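# Place the block onto the bench scale's pan

## Task

Get the block resting on the weighing pan of the bench scale.

## Robot and tools

Robot: two arms, left_arm and right_arm, each with a two-finger gripper and a wrist camera (cam_left_wrist, cam_right_wrist, both 896x504). In the scene frame the left base sits at (-0.045, +0.294, 0) m and the right at (+0.030, -0.342, 0) m, each turned very slightly about z. A camera stand is fixed behind the arms. Loose items may occasionally get nudged by something unseen.

Frames: the scene frame has its origin at table-top height, halfway between the nominal bases, with +z up, +x reaching out over the table, and left_arm toward +y. Image left/right does not match arm names. Each arm reports its hand pose, velocities, targets and wrist camera pose in its own base frame. Offsets are along that arm's base axes, and rotations pivot about its Hand target position. On each gripper, +z points along the fingers and they open and close along its y axis. end_effector_position is the spot between the pads, roughly 1 cm short of the tips. Reported poses can be off by a few cm, worse when stretched out.

Row layout, shared by execute_actions and move: 14 numbers, each in [-1, 1]. First left_arm dx, dy, dz, rx, ry, rz, opening, then right_arm in that same order. Fill all 14 even if one arm stays still. The six pose numbers are an offset, not an absolute pose, measured from that arm's Hand target at the moment the action or move begins; 1.0 equals 0.6 m of travel or 180 degrees of turn. rx, ry, rz form a single rotation vector. A translation longer than 1.0 may be scaled down along its direction. opening is absolute: +1 fully open (0.093 m), -1 closed. Zeros for an arm's six pose numbers re-request its current Hand target; that zero is a real command, so to leave a gripper alone resend its present opening.

execute_actions(actions, cameras): actions is a list of actions; each action is a table of at most 15 rows, one row per 1/30 s step, and a short table repeats its final row to fill 15 steps. Every row within an action counts from the action's start pose, not from the row before, but the next action starts fresh, so sending the same offset again moves further. Images come back only for an empty list or when cameras lists names (["all"], [] for none). A bad camera name rejects the whole call.

move(target, speed, blend, opening_speed, grip_force, blocking, cameras): target is one 14-number row or a list of up to 15 rows, all offsets from the same starting Hand targets. Each gripper follows a straight line, turning the short way; all arms finish together, taking 0.5 s minimum and stopping after 10 s even if short. speed: m/s per arm path, 0.002 to 2.9, default 0.25, one value or one per target; turning is capped at twice that in rad/s. blend: corner rounding radius in m for lists, 0 means stop at each point. opening_speed: rate on the -1..+1 scale per second, at least 0.2. grip_force: newtons per pad, 10 to 50, one value or one per arm; it persists, and lower values close slowly (about 8 s from open at 20). blocking=false returns after about 0.5 s while the motion continues. Paths ignore obstacles and the other arm; grippers lag and overshoot more at high speed. Do not route a path close to an arm's own base, since that can flip its shoulder; go around. The result adds a move: line giving the ending (done, off_target, moving, held, fault) and any limits (paced = pose clipped, held = steps withheld). done means at rest within 10 mm and 2 degrees; neither done nor off_target tells you about contact.

wait(seconds 0 to 10) lets time run with commands held. stop brakes a running move. zoom_image(camera, region [x0, y0, x1, y1] in image pixels, at most 504 by 504) enlarges part of the latest image. finished_scene(scene) ends the scene permanently; the block must stay on the pan with no robot help.

Results: Hand target is the last commanded pose after clipping; next offsets count from it. The gripper often rests short of it, and waiting does not fix that; send the gap as an extra offset. Tool commands shows current commands. grip_measured is the finger motor on the +1/-1 scale; pads meet near -0.94, and each mm of object width adds about 0.0208; readings may sit up to 0.02 high. To grip a rigid block firmly, command at least 0.24 below its width reading and keep sending it; to release, send well above that reading. Joint positions ends with the opening in metres. Joint velocities may be omitted when all are within noise. Joint torques include arm weight and offsets. Orientation commands are clipped to 40 degrees from the measured pose each step. Friction and weight may leave the gripper low, short or tilted; check position and tilt after every move and correct. Small moves may not happen or may drift sideways.

Joint ranges (rad): waist -2.618 to 3.054, shoulder 0 to 3.142, elbow 0 to 3.142 (straight at 2.901), wrist pitch and yaw -1.571 to 1.571, wrist roll -2.094 to 2.094.

Heat: holding loads, long stretched reach or pushing at unreachable poses warms motors. MOTOR HOT appears at 75 °C; at 90 °C the arm folds and goes idle; at 100 °C it collapses.

Cameras: cam_left_wrist fx about 480.6, cam_right_wrist fx about 452.7, centres near (449, 250) and (447, 250); poses follow the arm joints and may lag during motion.

Avoid: dropping or tossing the block, releasing it while it moves, fast impacts, hard pressing against the table, scale or fixtures, any contact or squeeze between the two arms or grippers, strain on camera cables, arm fault stops, and anything leaving or being set down off the table. A stopped arm keeps pushing until commanded back past its gripper.

Each tool is called after "Call:" by a JSON object that holds its "fn" and its "kwargs".

## Session

Call:
{"fn": "execute_actions", "kwargs": {"actions": []}}

Scene clock: 0.00 s.
left_arm: end_effector_position=(+0.2859, +0.1840, +0.2574) grip_measured=+1.000 end_effector_quat_wxyz=(+0.461, -0.084, +0.837, +0.284) | right_arm: end_effector_position=(+0.3661, +0.1151, +0.2179) grip_measured=+1.000 end_effector_quat_wxyz=(+0.565, -0.084, +0.777, +0.267)
Joint positions: left_arm=[0.507 0.965 0.835 -0.301 -0.132 0.391 0.093] | right_arm=[0.129 1.175 0.594 0.339 -0.41 0.235 0.093]
Joint velocities: within noise
Joint torques (N m): no reading
Motor temperatures (°C): left_arm=[26 33 33 31 30 23 26] | right_arm=[28 35 35 28 26 24 26]
Heat: left arm: 33 °C; right arm: 35 °C.
Hand target: left_arm +0.2873, +0.1848, +0.2689; +0.473, -0.084, +0.828, +0.289 | right_arm +0.3674, +0.1152, +0.2272; +0.574, -0.087, +0.769, +0.267
Tool commands: left_gripper/opening=+1.0 right_gripper/opening=+1.0

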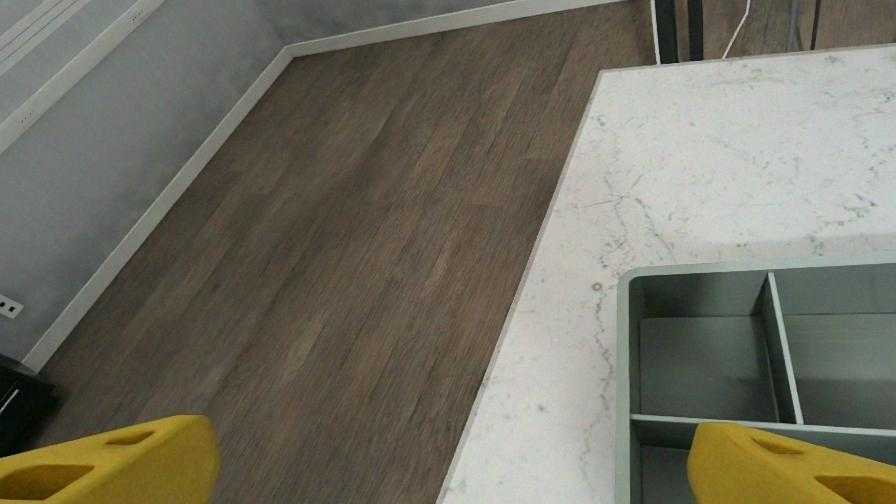

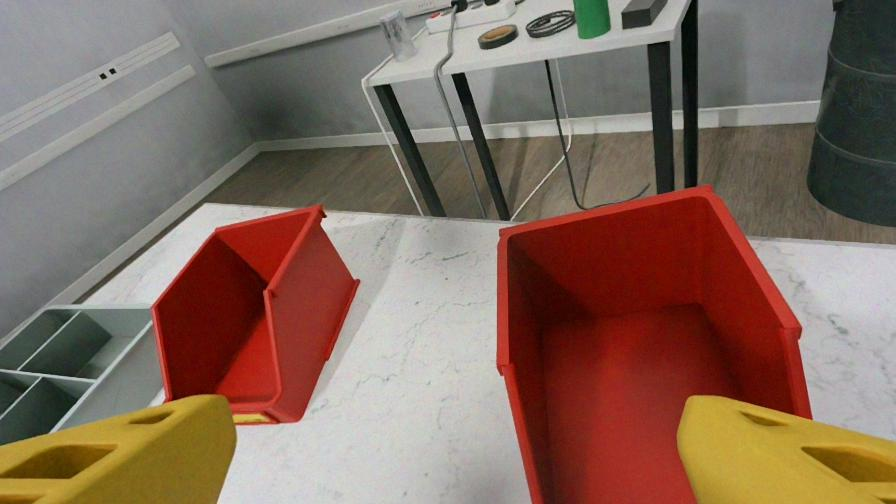

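Call:
{"fn": "move", "kwargs": {"target": [-0.05,-0.1,0.16,0,0,-0.45,1,-0.15,-0.1,0.2,0,0,-0.42,1], "speed": 0.5, "cameras": ["all"]}}

Scene clock: 14.63 s.
left_arm: end_effector_position=(+0.2582, +0.1259, +0.3591) grip_measured=+1.000 end_effector_quat_wxyz=(+0.581, +0.384, +0.718, +0.022) | right_arm: end_effector_position=(+0.2757, +0.0539, +0.3425) grip_measured=+1.000 end_effector_quat_wxyz=(+0.622, +0.380, +0.670, -0.138)
Joint positions: left_arm=[1.04 1.433 1.648 -1.56 1.232 1.861 0.093] | right_arm=[0.822 1.412 1.468 -1.555 1.381 1.794 0.093]
Joint torques (N m): left_arm=[-0.08 -4.34 9.11 0.61 0.55 0.1] | right_arm=[-0.49 -3.44 8.34 0.27 0.48 0.16]
Motor temperatures (°C): left_arm=[26 33 35 34 30 23 26] | right_arm=[28 35 40 31 26 24 26]
Heat: left arm: 35 °C; right arm: 40 °C.
Hand target: left_arm +0.2574, +0.1248, +0.3649; +0.547, +0.474, +0.684, -0.088 | right_arm +0.2774, +0.0553, +0.3472; +0.617, +0.403, +0.661, -0.141
Off the commanded pose: left_arm 0.006 m, 17 deg | right_arm 0.005 m, 3 deg.
joint sent to its limit (left arm) — joint 4 (wrist pitch), lower limit. The joint targets are off in orientation, not in position.
joint sent to its limit (right arm) — joint 4 (wrist pitch), lower limit. The joint targets still meet the commanded pose.
move: off_target (left_arm, right_arm)
camera_calibration:
cam_left_wrist: T_world_to_cam=[[-0.498193, -0.717849, -0.486309, 0.395595], [-0.381104, 0.685074, -0.620832, 0.275171], [0.778822, -0.12396, -0.614875, 0.119748], [0, 0, 0, 1]] pos_world=[0.208689, 0.110309, 0.436846]
cam_right_wrist: T_world_to_cam=[[-0.677364, -0.672745, -0.297645, 0.327676], [-0.260429, 0.597692, -0.758248, 0.336054], [0.688008, -0.436095, -0.580058, 0.120423], [0, 0, 0, 1]] pos_world=[0.226622, 0.0721014, 0.422196]

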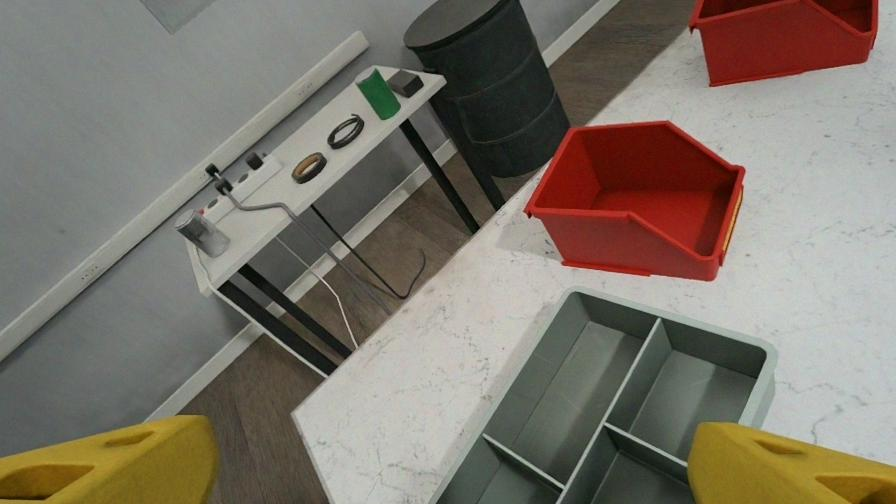

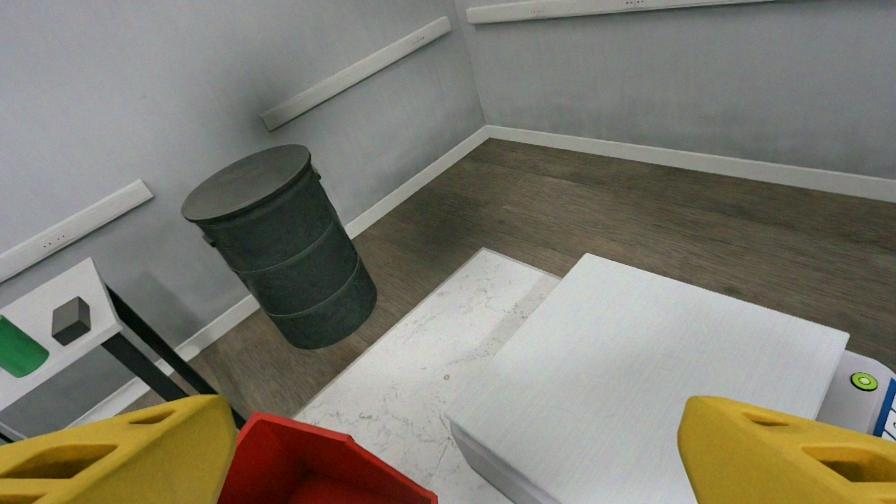

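Call:
{"fn": "move", "kwargs": {"target": [0.05,-0.35,0.02,-0.026,0.24,0.328,1,0.04,0.0,0.05,0.022,0.29,0.291,1], "speed": 0.5, "cameras": ["all"]}}

Scene clock: 28.60 s.
left_arm: end_effector_position=(+0.2875, -0.0864, +0.3700) grip_measured=+1.000 end_effector_quat_wxyz=(+0.313, +0.009, +0.949, -0.025) | right_arm: end_effector_position=(+0.2998, +0.0539, +0.3715) grip_measured=+1.000 end_effector_quat_wxyz=(+0.314, +0.000, +0.949, +0.007)
Joint positions: left_arm=[-0.391 1.47 2.08 -1.564 -0.177 -0.315 0.093] | right_arm=[0.254 1.483 2.097 -1.559 0.138 0.21 0.093]
Joint torques (N m): left_arm=[-0.27 -3.73 7.97 1.48 -0.33 -0.03] | right_arm=[-0.36 -3.44 7.12 1.5 -0.15 -0.12]
Heat: left arm: 36 °C; right arm: 42 °C.
Hand target: left_arm +0.2873, -0.0852, +0.3769; +0.258, -0.001, +0.966, +0.000 | right_arm +0.3014, +0.0553, +0.3772; +0.259, +0.000, +0.966, +0.000
Off the commanded pose: left_arm 0.007 m, 7 deg | right_arm 0.006 m, 7 deg.
joint sent to its limit (left arm) — joint 4 (wrist pitch), lower limit. The joint targets are off in orientation, not in position.
joint sent to its limit (right arm) — joint 4 (wrist pitch), lower limit. The joint targets are off in orientation, not in position.
move: off_target (left_arm, right_arm)
camera_calibration:
cam_left_wrist: T_world_to_cam=[[-0.0138968, -0.999733, 0.0184358, -0.0871968], [-0.976285, 0.00958257, -0.216275, 0.401584], [0.216041, -0.0210041, -0.976158, 0.381645], [0, 0, 0, 1]] pos_world=[0.308398, -0.0830057, 0.461006]
cam_right_wrist: T_world_to_cam=[[-0.00143594, -0.999741, -0.0227023, 0.0655061], [-0.983493, 0.00551959, -0.18086, 0.398481], [0.180938, 0.0220678, -0.983247, 0.397736], [0, 0, 0, 1]] pos_world=[0.320032, 0.0545125, 0.464629]

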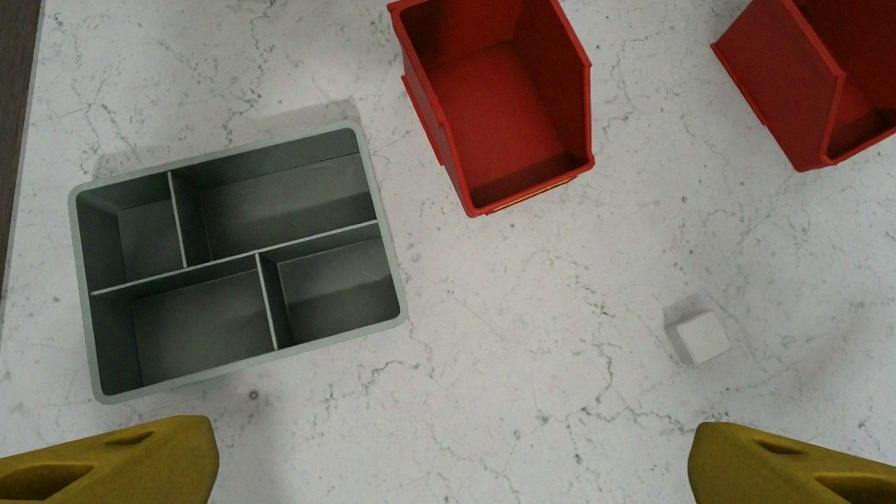

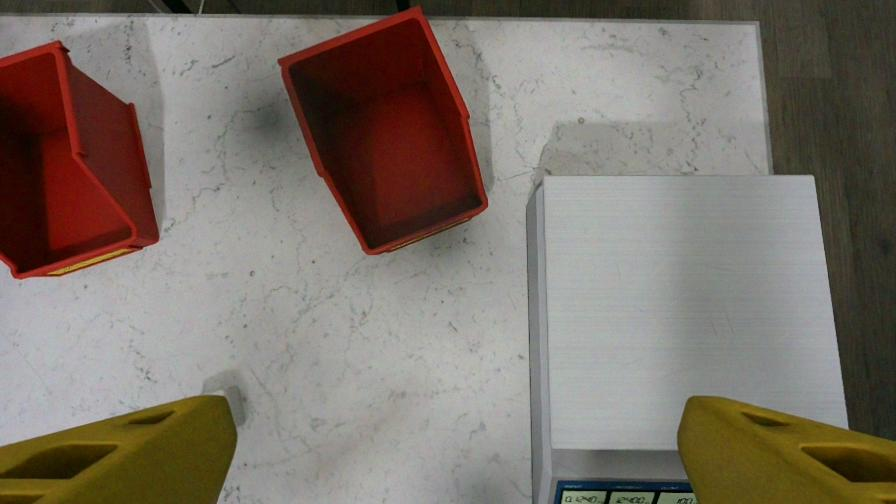

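Call:
{"fn": "zoom_image", "kwargs": {"camera": "cam_left_wrist", "region": [640, 280, 780, 390]}}

Call:
{"fn": "zoom_image", "kwargs": {"camera": "cam_right_wrist", "region": [480, 150, 896, 504]}}

Scaled by 3.600.

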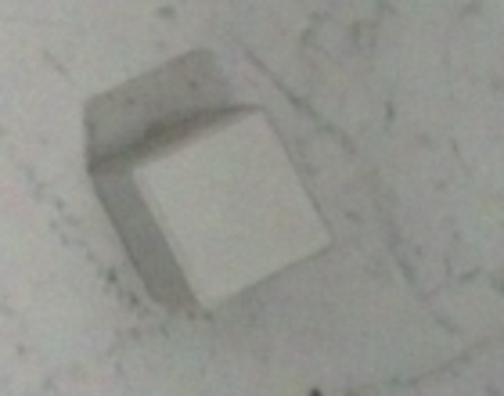

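Scaled by 1.212.

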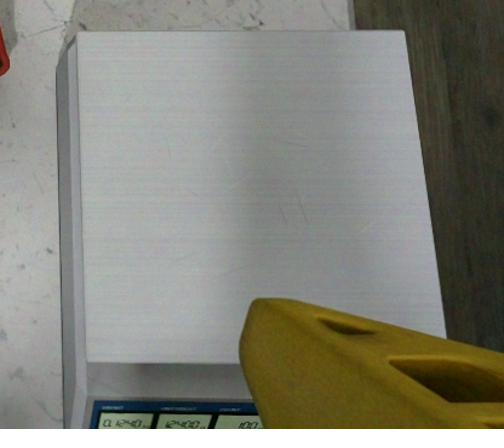

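Call:
{"fn": "move", "kwargs": {"target": [0,0.35,0,0,0,0,1,-0.092,0.413,-0.362,-0.0357,0.1643,0.133,1], "speed": 0.5, "cameras": ["cam_right_wrist"]}}

Scene clock: 53.13 s.
left_arm: end_effector_position=(+0.2865, +0.1251, +0.3697) grip_measured=+1.000 end_effector_quat_wxyz=(+0.316, -0.014, +0.948, +0.035) | right_arm: end_effector_position=(+0.2438, +0.2994, +0.1536) grip_measured=+1.000 end_effector_quat_wxyz=(-0.004, -0.221, +0.975, -0.010)
Joint positions: left_arm=[0.544 1.521 2.121 -1.567 0.248 0.437 0.093] | right_arm=[0.892 2.056 2.011 -1.544 0.011 0.448 0.093]
Joint torques (N m): left_arm=[0.98 -4.11 8.06 1.5 0.38 0.09] | right_arm=[-0.43 -10.14 8.23 0.21 -0.16 0.11]
Heat: left arm: 37 °C; right arm: 43 °C.
Hand target: left_arm +0.2873, +0.1249, +0.3768; +0.258, -0.001, +0.966, +0.000 | right_arm +0.2463, +0.3032, +0.1601; +0.000, -0.212, +0.977, +0.001
Off the commanded pose: left_arm 0.007 m, 8 deg | right_arm 0.008 m, 2 deg.
joint sent to its limit (left arm) — joint 4 (wrist pitch), lower limit. The joint targets are off in orientation, not in position.
move: off_target (left_arm)
camera_calibration:
cam_right_wrist: T_world_to_cam=[[0.421247, -0.906849, 0.0132423, 0.169527], [-0.811754, -0.370481, 0.451442, 0.276208], [-0.404484, -0.200918, -0.892202, 0.383779], [0, 0, 0, 1]] pos_world=[0.308032, 0.333173, 0.215471]
Images, in order (width x height): cam_right_wrist 896x504.

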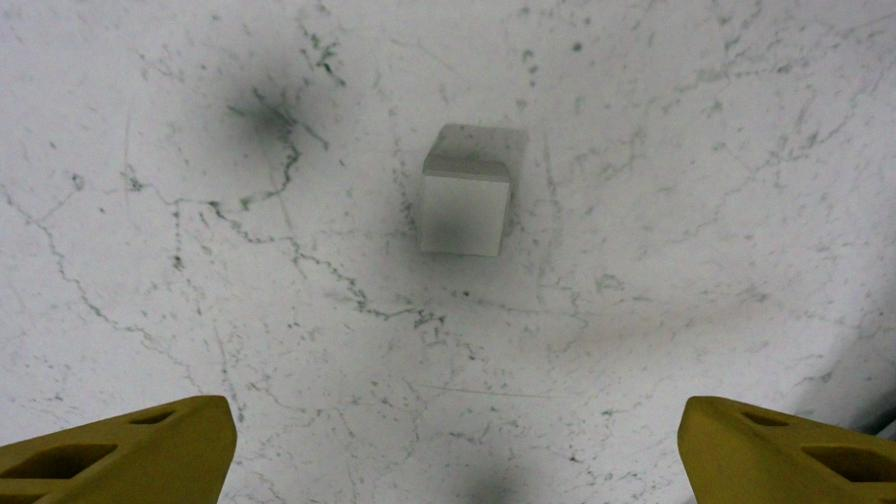

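Call:
{"fn": "move", "kwargs": {"target": [[0,0,0,0,0,0,1,0.0005,-0.0103,-0.222,0,0,0,1],[0,0,0,0,0,0,1,0.0005,-0.0103,-0.222,0,0,0,-0.5],[0,0,0,0,0,0,1,0.0005,-0.0103,0.05,0,0,0,-0.5],[0,0,0,0,0,0,1,0.148,-0.747,0.07,0,0,-0.136,-0.5]], "speed": [0.2,0.2,0.25,0.45], "blend": [0,0,0.05,0], "opening_speed": 2, "cameras": ["cam_right_wrist"]}}

Scene clock: 72.67 s.
left_arm: end_effector_position=(+0.2866, +0.1249, +0.3697) grip_measured=+1.000 end_effector_quat_wxyz=(+0.316, -0.013, +0.948, +0.034) | right_arm: end_effector_position=(+0.3285, -0.1451, +0.1972) grip_measured=-0.498 end_effector_quat_wxyz=(+0.031, +0.008, +0.999, -0.016)
Joint positions: left_arm=[0.544 1.521 2.121 -1.567 0.249 0.438 0.093] | right_arm=[-0.414 1.883 1.941 -1.559 0.004 -0.399 0.021]
Joint torques (N m): left_arm=[0.99 -4.07 8.03 1.5 0.33 0.1] | right_arm=[0.25 -7.9 8.39 0.46 -0.16 -0.13]
Motor temperatures (°C): left_arm=[26 33 38 34 30 23 26] | right_arm=[28 40 43 28 26 24 26]
Heat: left arm: 38 °C; right arm: 43 °C.
Hand target: left_arm +0.2874, +0.1248, +0.3768; +0.258, -0.001, +0.966, +0.000 | right_arm +0.3350, -0.1451, +0.2021; +0.000, +0.000, +1.000, +0.001
Off the commanded pose: left_arm 0.007 m, 8 deg | right_arm 0.008 m, 4 deg.
joint sent to its limit (left arm) — joint 4 (wrist pitch), lower limit. The joint targets are off in orientation, not in position.
joint sent to its limit (right arm) — joint 4 (wrist pitch), lower limit. The joint targets are off in orientation, not in position.
move: off_target (left_arm, right_arm)
camera_calibration:
cam_right_wrist: T_world_to_cam=[[-0.0257103, -0.999341, 0.0256322, -0.138886], [-0.923084, 0.0335753, 0.38313, 0.269285], [-0.383738, -0.0138103, -0.923339, 0.394129], [0, 0, 0, 1]] pos_world=[0.396244, -0.142393, 0.264303]
Images, in order (width x height): cam_right_wrist 896x504.

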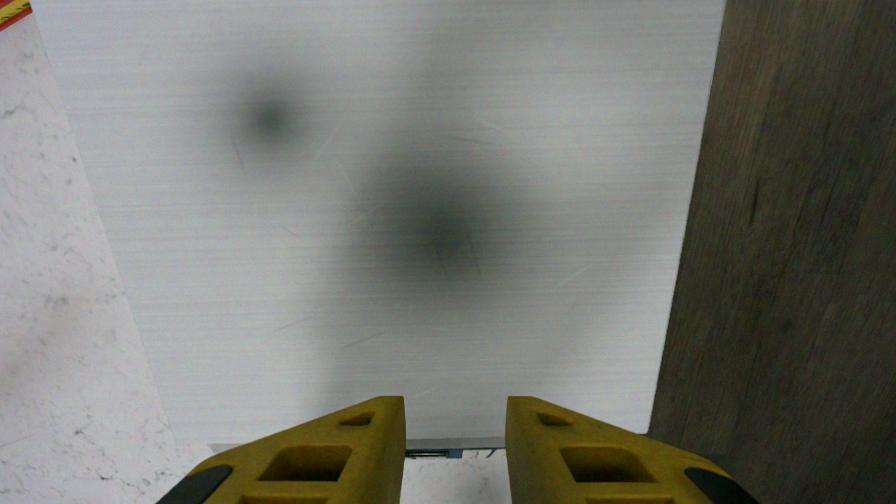

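Call:
{"fn": "move", "kwargs": {"target": [0,0,0,0,0,0,1,-0.148,0.737,-0.02,0,0,0.136,1], "speed": 0.5, "cameras": ["all"]}}

Scene clock: 78.30 s.
left_arm: end_effector_position=(+0.2866, +0.1249, +0.3697) grip_measured=+1.000 end_effector_quat_wxyz=(+0.316, -0.013, +0.948, +0.034) | right_arm: end_effector_position=(+0.2421, +0.2940, +0.1855) grip_measured=+1.000 end_effector_quat_wxyz=(+0.025, -0.221, +0.975, +0.018)
Joint positions: left_arm=[0.544 1.521 2.121 -1.567 0.249 0.438 0.093] | right_arm=[0.883 1.976 2.023 -1.556 0.002 0.438 0.093]
Joint torques (N m): left_arm=[1.05 -4.08 7.95 1.51 0.33 0.09] | right_arm=[-0.44 -8.81 8.28 0.4 -0.08 0.1]
Heat: left arm: 39 °C; right arm: 44 °C.
Hand target: left_arm +0.2874, +0.1248, +0.3768; +0.258, -0.001, +0.966, +0.000 | right_arm +0.2461, +0.2972, +0.1901; +0.000, -0.212, +0.977, +0.001
Off the commanded pose: left_arm 0.007 m, 8 deg | right_arm 0.007 m, 4 deg.
joint sent to its limit (left arm) — joint 4 (wrist pitch), lower limit. The joint targets are off in orientation, not in position.
joint sent to its limit (right arm) — joint 4 (wrist pitch), lower limit. The joint targets are off in orientation, not in position.
move: off_target (left_arm, right_arm)
camera_calibration:
cam_left_wrist: T_world_to_cam=[[0.0664963, -0.994525, -0.0806176, 0.136994], [-0.97323, -0.0468329, -0.22501, 0.408001], [0.220002, 0.0934218, -0.971016, 0.36871], [0, 0, 0, 1]] pos_world=[0.306853, 0.120906, 0.460871]
cam_right_wrist: T_world_to_cam=[[0.422469, -0.905904, -0.0292946, 0.172321], [-0.829745, -0.399554, 0.389718, 0.282873], [-0.364752, -0.140337, -0.920468, 0.388256], [0, 0, 0, 1]] pos_world=[0.303529, 0.323616, 0.252184]

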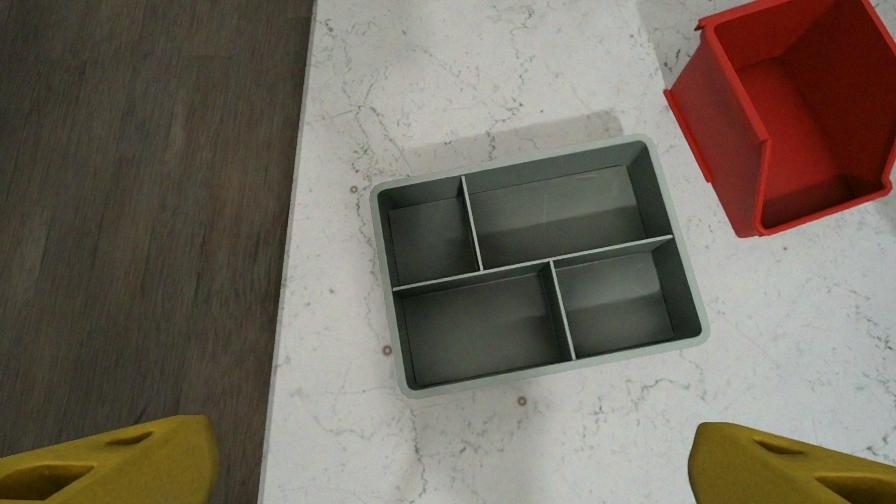

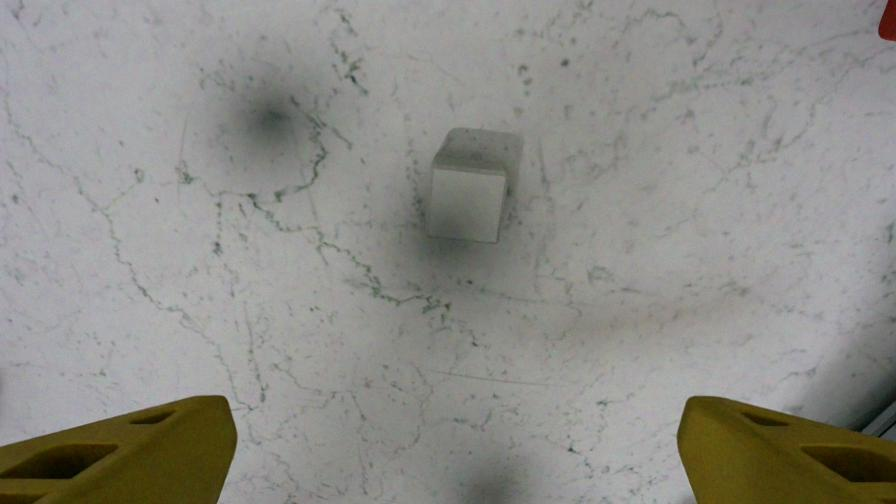

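Call:
{"fn": "move", "kwargs": {"target": [0,0,0,0,0,0,1,0.003,-0.003,-0.272,0,0,0,1], "speed": 0.25, "cameras": ["cam_right_wrist"]}}

Scene clock: 84.93 s.
left_arm: end_effector_position=(+0.2866, +0.1249, +0.3697) grip_measured=+1.000 end_effector_quat_wxyz=(+0.316, -0.013, +0.948, +0.034) | right_arm: end_effector_position=(+0.2458, +0.2951, +0.0320) grip_measured=+1.000 end_effector_quat_wxyz=(+0.001, -0.218, +0.976, -0.001)
Joint positions: left_arm=[0.544 1.521 2.121 -1.567 0.249 0.438 0.093] | right_arm=[0.877 2.054 1.521 -1.038 0.002 0.438 0.093]
Joint torques (N m): left_arm=[1.03 -4.05 8.02 1.5 0.32 0.1] | right_arm=[-0.49 -9.48 5.33 0.53 -0.08 0.05]
Heat: left arm: 39 °C; right arm: 44 °C.
Hand target: left_arm +0.2874, +0.1248, +0.3768; +0.258, -0.001, +0.966, +0.000 | right_arm +0.2480, +0.2954, +0.0269; +0.000, -0.212, +0.977, +0.001
Off the commanded pose: left_arm 0.007 m, 8 deg | right_arm 0.006 m, 1 deg.
joint sent to its limit (left arm) — joint 4 (wrist pitch), lower limit. The joint targets are off in orientation, not in position.
move: off_target (left_arm)
camera_calibration:
cam_right_wrist: T_world_to_cam=[[0.416324, -0.909213, -0.00254082, 0.16882], [-0.815755, -0.374761, 0.440567, 0.33373], [-0.401521, -0.181346, -0.897716, 0.268912], [0, 0, 0, 1]] pos_world=[0.309932, 0.327328, 0.0948054]
Images, in order (width x height): cam_right_wrist 896x504.

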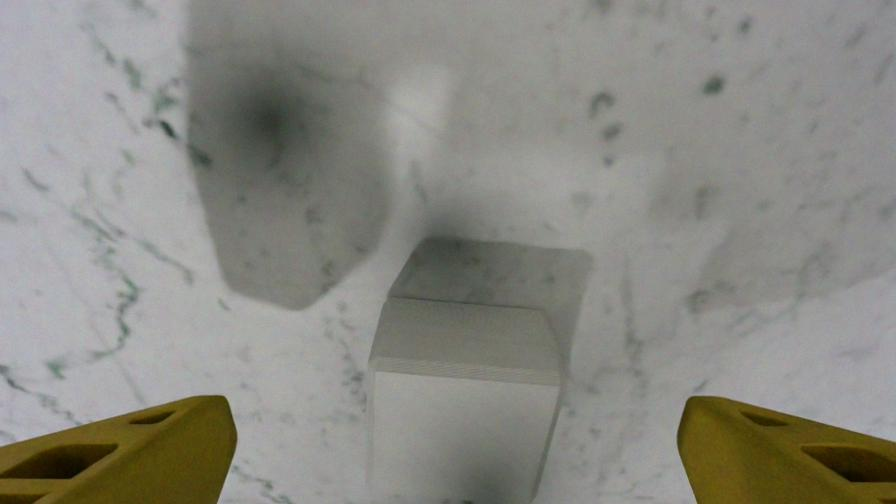

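Call:
{"fn": "move", "kwargs": {"target": [[0,0,0,0,0,0,1,-0.0105,-0.0085,-0.031,0,0,0,1],[0,0,0,0,0,0,1,-0.0105,-0.0085,-0.031,0,0,0,-0.5]], "speed": 0.1, "opening_speed": 2, "cameras": ["cam_right_wrist"]}}

Scene clock: 93.87 s.
left_arm: end_effector_position=(+0.2866, +0.1249, +0.3697) grip_measured=+1.000 end_effector_quat_wxyz=(+0.316, -0.013, +0.948, +0.034) | right_arm: end_effector_position=(+0.2421, +0.2906, +0.0134) grip_measured=-0.322 end_effector_quat_wxyz=(+0.001, -0.218, +0.976, +0.000)
Joint positions: left_arm=[0.544 1.521 2.121 -1.567 0.249 0.438 0.093] | right_arm=[0.877 2.054 1.443 -0.958 0.002 0.438 0.03]
Joint torques (N m): left_arm=[1.05 -4.15 8.06 1.52 0.33 0.11] | right_arm=[-0.12 -9.78 4.67 0.5 -0.1 0.11]
Heat: left arm: 39 °C; right arm: 44 °C.
Hand target: left_arm +0.2874, +0.1248, +0.3768; +0.258, -0.001, +0.966, +0.000 | right_arm +0.2416, +0.2903, +0.0083; +0.000, -0.212, +0.977, +0.001
Off the commanded pose: left_arm 0.007 m, 8 deg | right_arm 0.005 m, 1 deg.
joint sent to its limit (left arm) — joint 4 (wrist pitch), lower limit. The joint targets are off in orientation, not in position.
move: off_target (left_arm)
camera_calibration:
cam_right_wrist: T_world_to_cam=[[0.416357, -0.909194, -0.00357084, 0.166233], [-0.816377, -0.375575, 0.438716, 0.337646], [-0.400219, -0.179747, -0.898619, 0.249099], [0, 0, 0, 1]] pos_world=[0.306128, 0.322724, 0.0763086]
Images, in order (width x height): cam_right_wrist 896x504.

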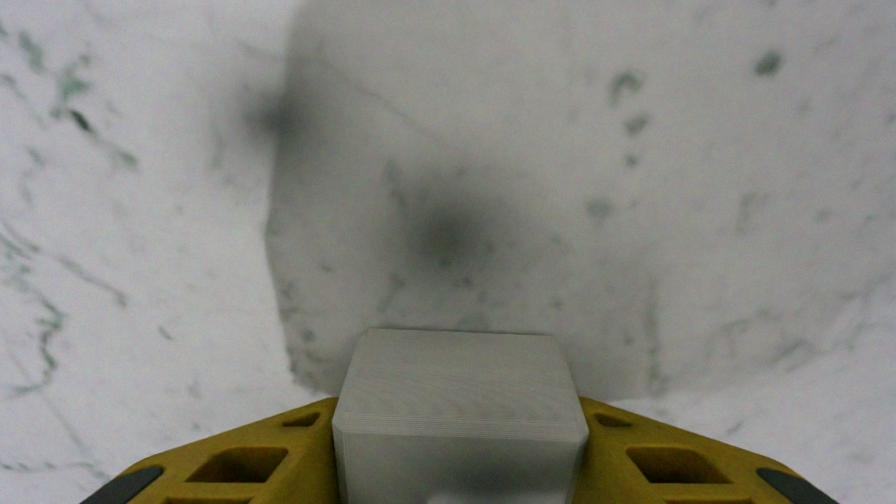

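Call:
{"fn": "move", "kwargs": {"target": [[0,0,0,0,0,0,1,0,0,0.32,0,0,0,-0.5],[0,0,0,0,0,0,1,0.167,-0.717,0.3,0,0,-0.136,-0.5],[0,0,0,0,0,0,1,0.167,-0.717,0.173,0,0,-0.136,-0.5]], "speed": [0.2,0.35,0.12], "blend": [0.06,0.02,0], "cameras": ["cam_right_wrist"]}}

Scene clock: 107.07 s.
left_arm: end_effector_position=(+0.2866, +0.1249, +0.3697) grip_measured=+1.000 end_effector_quat_wxyz=(+0.316, -0.013, +0.948, +0.034) | right_arm: end_effector_position=(+0.3383, -0.1410, +0.1166) grip_measured=-0.305 end_effector_quat_wxyz=(-0.009, +0.007, +1.000, +0.002)
Joint positions: left_arm=[0.544 1.521 2.121 -1.567 0.249 0.438 0.093] | right_arm=[-0.394 1.953 1.715 -1.35 0.002 -0.379 0.031]
Joint torques (N m): left_arm=[0.99 -4.1 8.03 1.5 0.33 0.11] | right_arm=[0.21 -10.15 4 0.69 -0.13 -0.14]
Motor temperatures (°C): left_arm=[26 33 39 34 29 23 26] | right_arm=[28 46 42 27 26 24 27]
Heat: left arm: 39 °C; right arm: 46 °C.
Hand target: left_arm +0.2874, +0.1248, +0.3768; +0.258, -0.001, +0.966, +0.000 | right_arm +0.3417, -0.1399, +0.1121; +0.000, +0.000, +1.000, +0.001
Off the commanded pose: left_arm 0.007 m, 8 deg | right_arm 0.006 m, 1 deg.
joint sent to its limit (left arm) — joint 4 (wrist pitch), lower limit. The joint targets are off in orientation, not in position.
move: off_target (left_arm)
camera_calibration:
cam_right_wrist: T_world_to_cam=[[-0.0242847, -0.999663, -0.00914123, -0.128917], [-0.889493, 0.017433, 0.456615, 0.286821], [-0.456302, 0.0192198, -0.889617, 0.348742], [0, 0, 0, 1]] pos_world=[0.411127, -0.140577, 0.178102]
Images, in order (width x height): cam_right_wrist 896x504.

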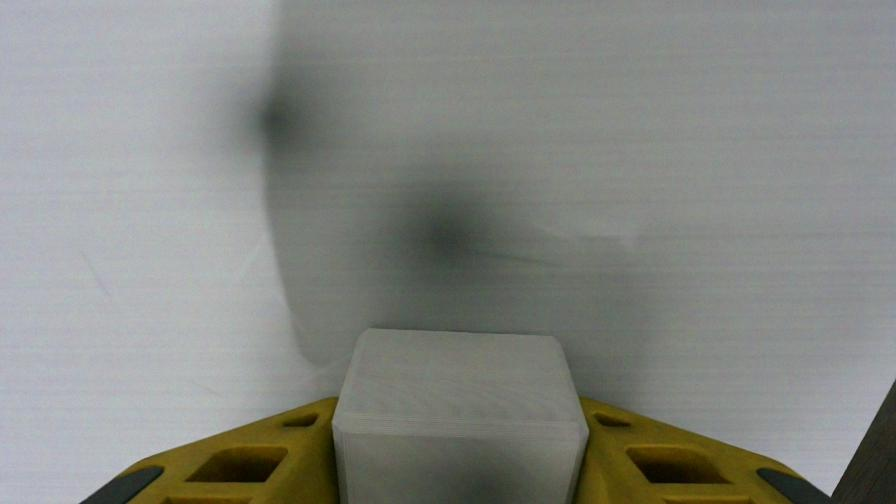

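Call:
{"fn": "move", "kwargs": {"target": [0,0,0,0,0,0,1,0,0,-0.0125,0,0,0,-0.5], "speed": 0.03, "cameras": ["cam_right_wrist"]}}

Scene clock: 112.63 s.
left_arm: end_effector_position=(+0.2866, +0.1249, +0.3697) grip_measured=+1.000 end_effector_quat_wxyz=(+0.316, -0.013, +0.948, +0.034) | right_arm: end_effector_position=(+0.3381, -0.1409, +0.1158) grip_measured=-0.305 end_effector_quat_wxyz=(-0.004, +0.007, +1.000, +0.000)
Joint positions: left_arm=[0.544 1.521 2.121 -1.567 0.249 0.438 0.093] | right_arm=[-0.394 1.942 1.697 -1.332 0.002 -0.379 0.031]
Joint torques (N m): left_arm=[1.02 -4.04 8.03 1.51 0.33 0.11] | right_arm=[0.23 -9.11 3.11 0.82 -0.11 -0.15]
Heat: left arm: 39 °C; right arm: 46 °C.
Hand target: left_arm +0.2874, +0.1248, +0.3768; +0.258, -0.001, +0.966, +0.000 | right_arm +0.3417, -0.1399, +0.1046; +0.000, +0.000, +1.000, +0.001
Off the commanded pose: left_arm 0.007 m, 8 deg | right_arm 0.012 m, 1 deg.
joint sent to its limit (left arm) — joint 4 (wrist pitch), lower limit. The joint targets are off in orientation, not in position.
move: off_target (left_arm, right_arm)
camera_calibration:
cam_right_wrist: T_world_to_cam=[[-0.0241636, -0.999694, -0.00526535, -0.12937], [-0.893967, 0.01925, 0.44772, 0.289892], [-0.447481, 0.0155256, -0.894158, 0.344989], [0, 0, 0, 1]] pos_world=[0.410404, -0.140267, 0.178004]
Images, in order (width x height): cam_right_wrist 896x504.

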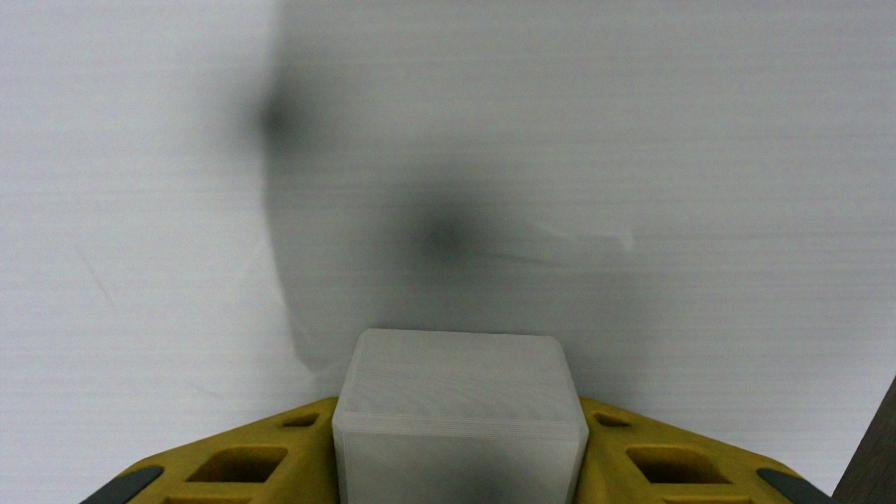

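Call:
{"fn": "move", "kwargs": {"target": [0,0,0,0,0,0,1,0,0,-0.013,0,0,0,-0.5], "speed": 0.03, "cameras": ["cam_right_wrist"]}}

Scene clock: 117.70 s.
left_arm: end_effector_position=(+0.2866, +0.1249, +0.3697) grip_measured=+1.000 end_effector_quat_wxyz=(+0.316, -0.013, +0.948, +0.034) | right_arm: end_effector_position=(+0.3382, -0.1409, +0.1156) grip_measured=-0.305 end_effector_quat_wxyz=(+0.003, +0.007, +1.000, -0.003)
Joint positions: left_arm=[0.544 1.521 2.121 -1.567 0.249 0.438 0.093] | right_arm=[-0.394 1.927 1.676 -1.311 0.002 -0.379 0.031]
Joint torques (N m): left_arm=[0.98 -4.08 8.06 1.51 0.34 0.11] | right_arm=[0.34 -7.72 2.71 0.97 -0.14 -0.15]
Heat: left arm: 40 °C; right arm: 46 °C.
Hand target: left_arm +0.2874, +0.1248, +0.3768; +0.258, -0.001, +0.966, +0.000 | right_arm +0.3418, -0.1400, +0.0969; +0.000, +0.000, +1.000, +0.000
Off the commanded pose: left_arm 0.007 m, 8 deg | right_arm 0.019 m, 1 deg.
joint sent to its limit (left arm) — joint 4 (wrist pitch), lower limit. The joint targets are off in orientation, not in position.
move: off_target (left_arm, right_arm)
camera_calibration:
cam_right_wrist: T_world_to_cam=[[-0.0241909, -0.999707, 0.000204435, -0.129942], [-0.900184, 0.0218715, 0.434961, 0.293931], [-0.434838, 0.0103381, -0.900449, 0.340639], [0, 0, 0, 1]] pos_world=[0.409572, -0.139854, 0.178906]
Images, in order (width x height): cam_right_wrist 896x504.

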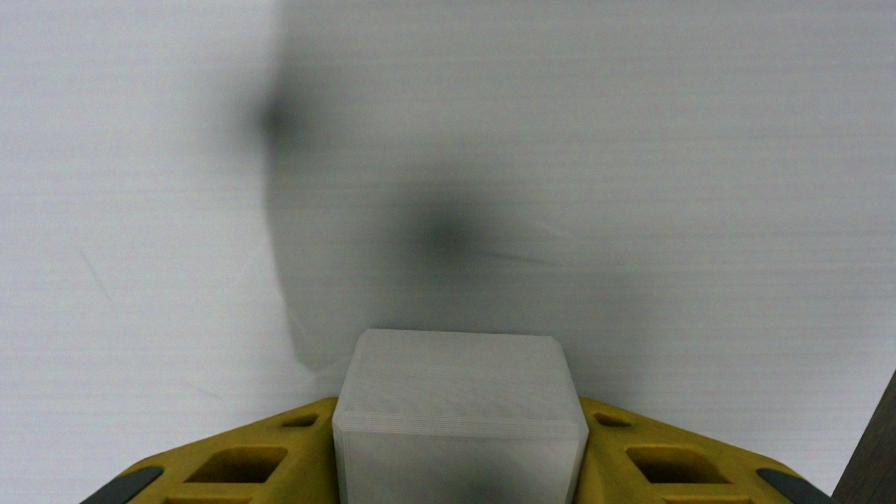

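Call:
{"fn": "move", "kwargs": {"target": [[0,0,0,0,0,0,1,0,0,0.0187,0,0,0,-0.5],[0,0,0,0,0,0,1,0,0,0.0187,0,0,0,0.3],[0,0,0,0,0,0,1,0,0,0.18,0,0,0,0.3]], "speed": [0.05,0.05,0.12], "opening_speed": 1, "cameras": ["cam_right_wrist"]}}

Scene clock: 124.03 s.
left_arm: end_effector_position=(+0.2866, +0.1249, +0.3697) grip_measured=+1.000 end_effector_quat_wxyz=(+0.316, -0.013, +0.948, +0.034) | right_arm: end_effector_position=(+0.3394, -0.1415, +0.1823) grip_measured=+0.298 end_effector_quat_wxyz=(+0.016, +0.007, +1.000, -0.008)
Joint positions: left_arm=[0.544 1.521 2.121 -1.567 0.249 0.438 0.093] | right_arm=[-0.394 1.94 1.96 -1.555 0.002 -0.38 0.059]
Joint torques (N m): left_arm=[1.01 -4.16 8.01 1.51 0.34 0.1] | right_arm=[0.29 -12.51 8.34 0.34 -0.12 -0.15]
Heat: left arm: 40 °C; right arm: 46 °C.
Hand target: left_arm +0.2874, +0.1248, +0.3768; +0.258, -0.001, +0.966, +0.000 | right_arm +0.3418, -0.1400, +0.2048; +0.000, +0.000, +1.000, +0.001
Off the commanded pose: left_arm 0.007 m, 8 deg | right_arm 0.023 m, 2 deg.
joint sent to its limit (left arm) — joint 4 (wrist pitch), lower limit. The joint targets are off in orientation, not in position.
joint sent to its limit (right arm) — joint 4 (wrist pitch), lower limit. The joint targets are off in orientation, not in position.
move: off_target (left_arm, right_arm)
camera_calibration:
cam_right_wrist: T_world_to_cam=[[-0.0235294, -0.999672, 0.0101368, -0.132462], [-0.910945, 0.025616, 0.411732, 0.274521], [-0.411857, 0.000453767, -0.911248, 0.393959], [0, 0, 0, 1]] pos_world=[0.409212, -0.139629, 0.247308]
Images, in order (width x height): cam_right_wrist 896x504.

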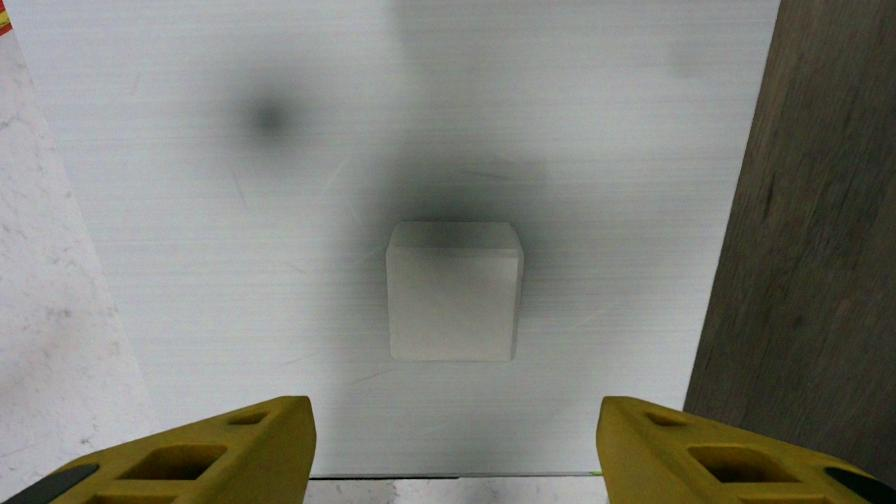

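Block rests on the pan.

Call:
{"fn": "finished_scene", "kwargs": {"scene": 1}}

The scene is finished: the task was done.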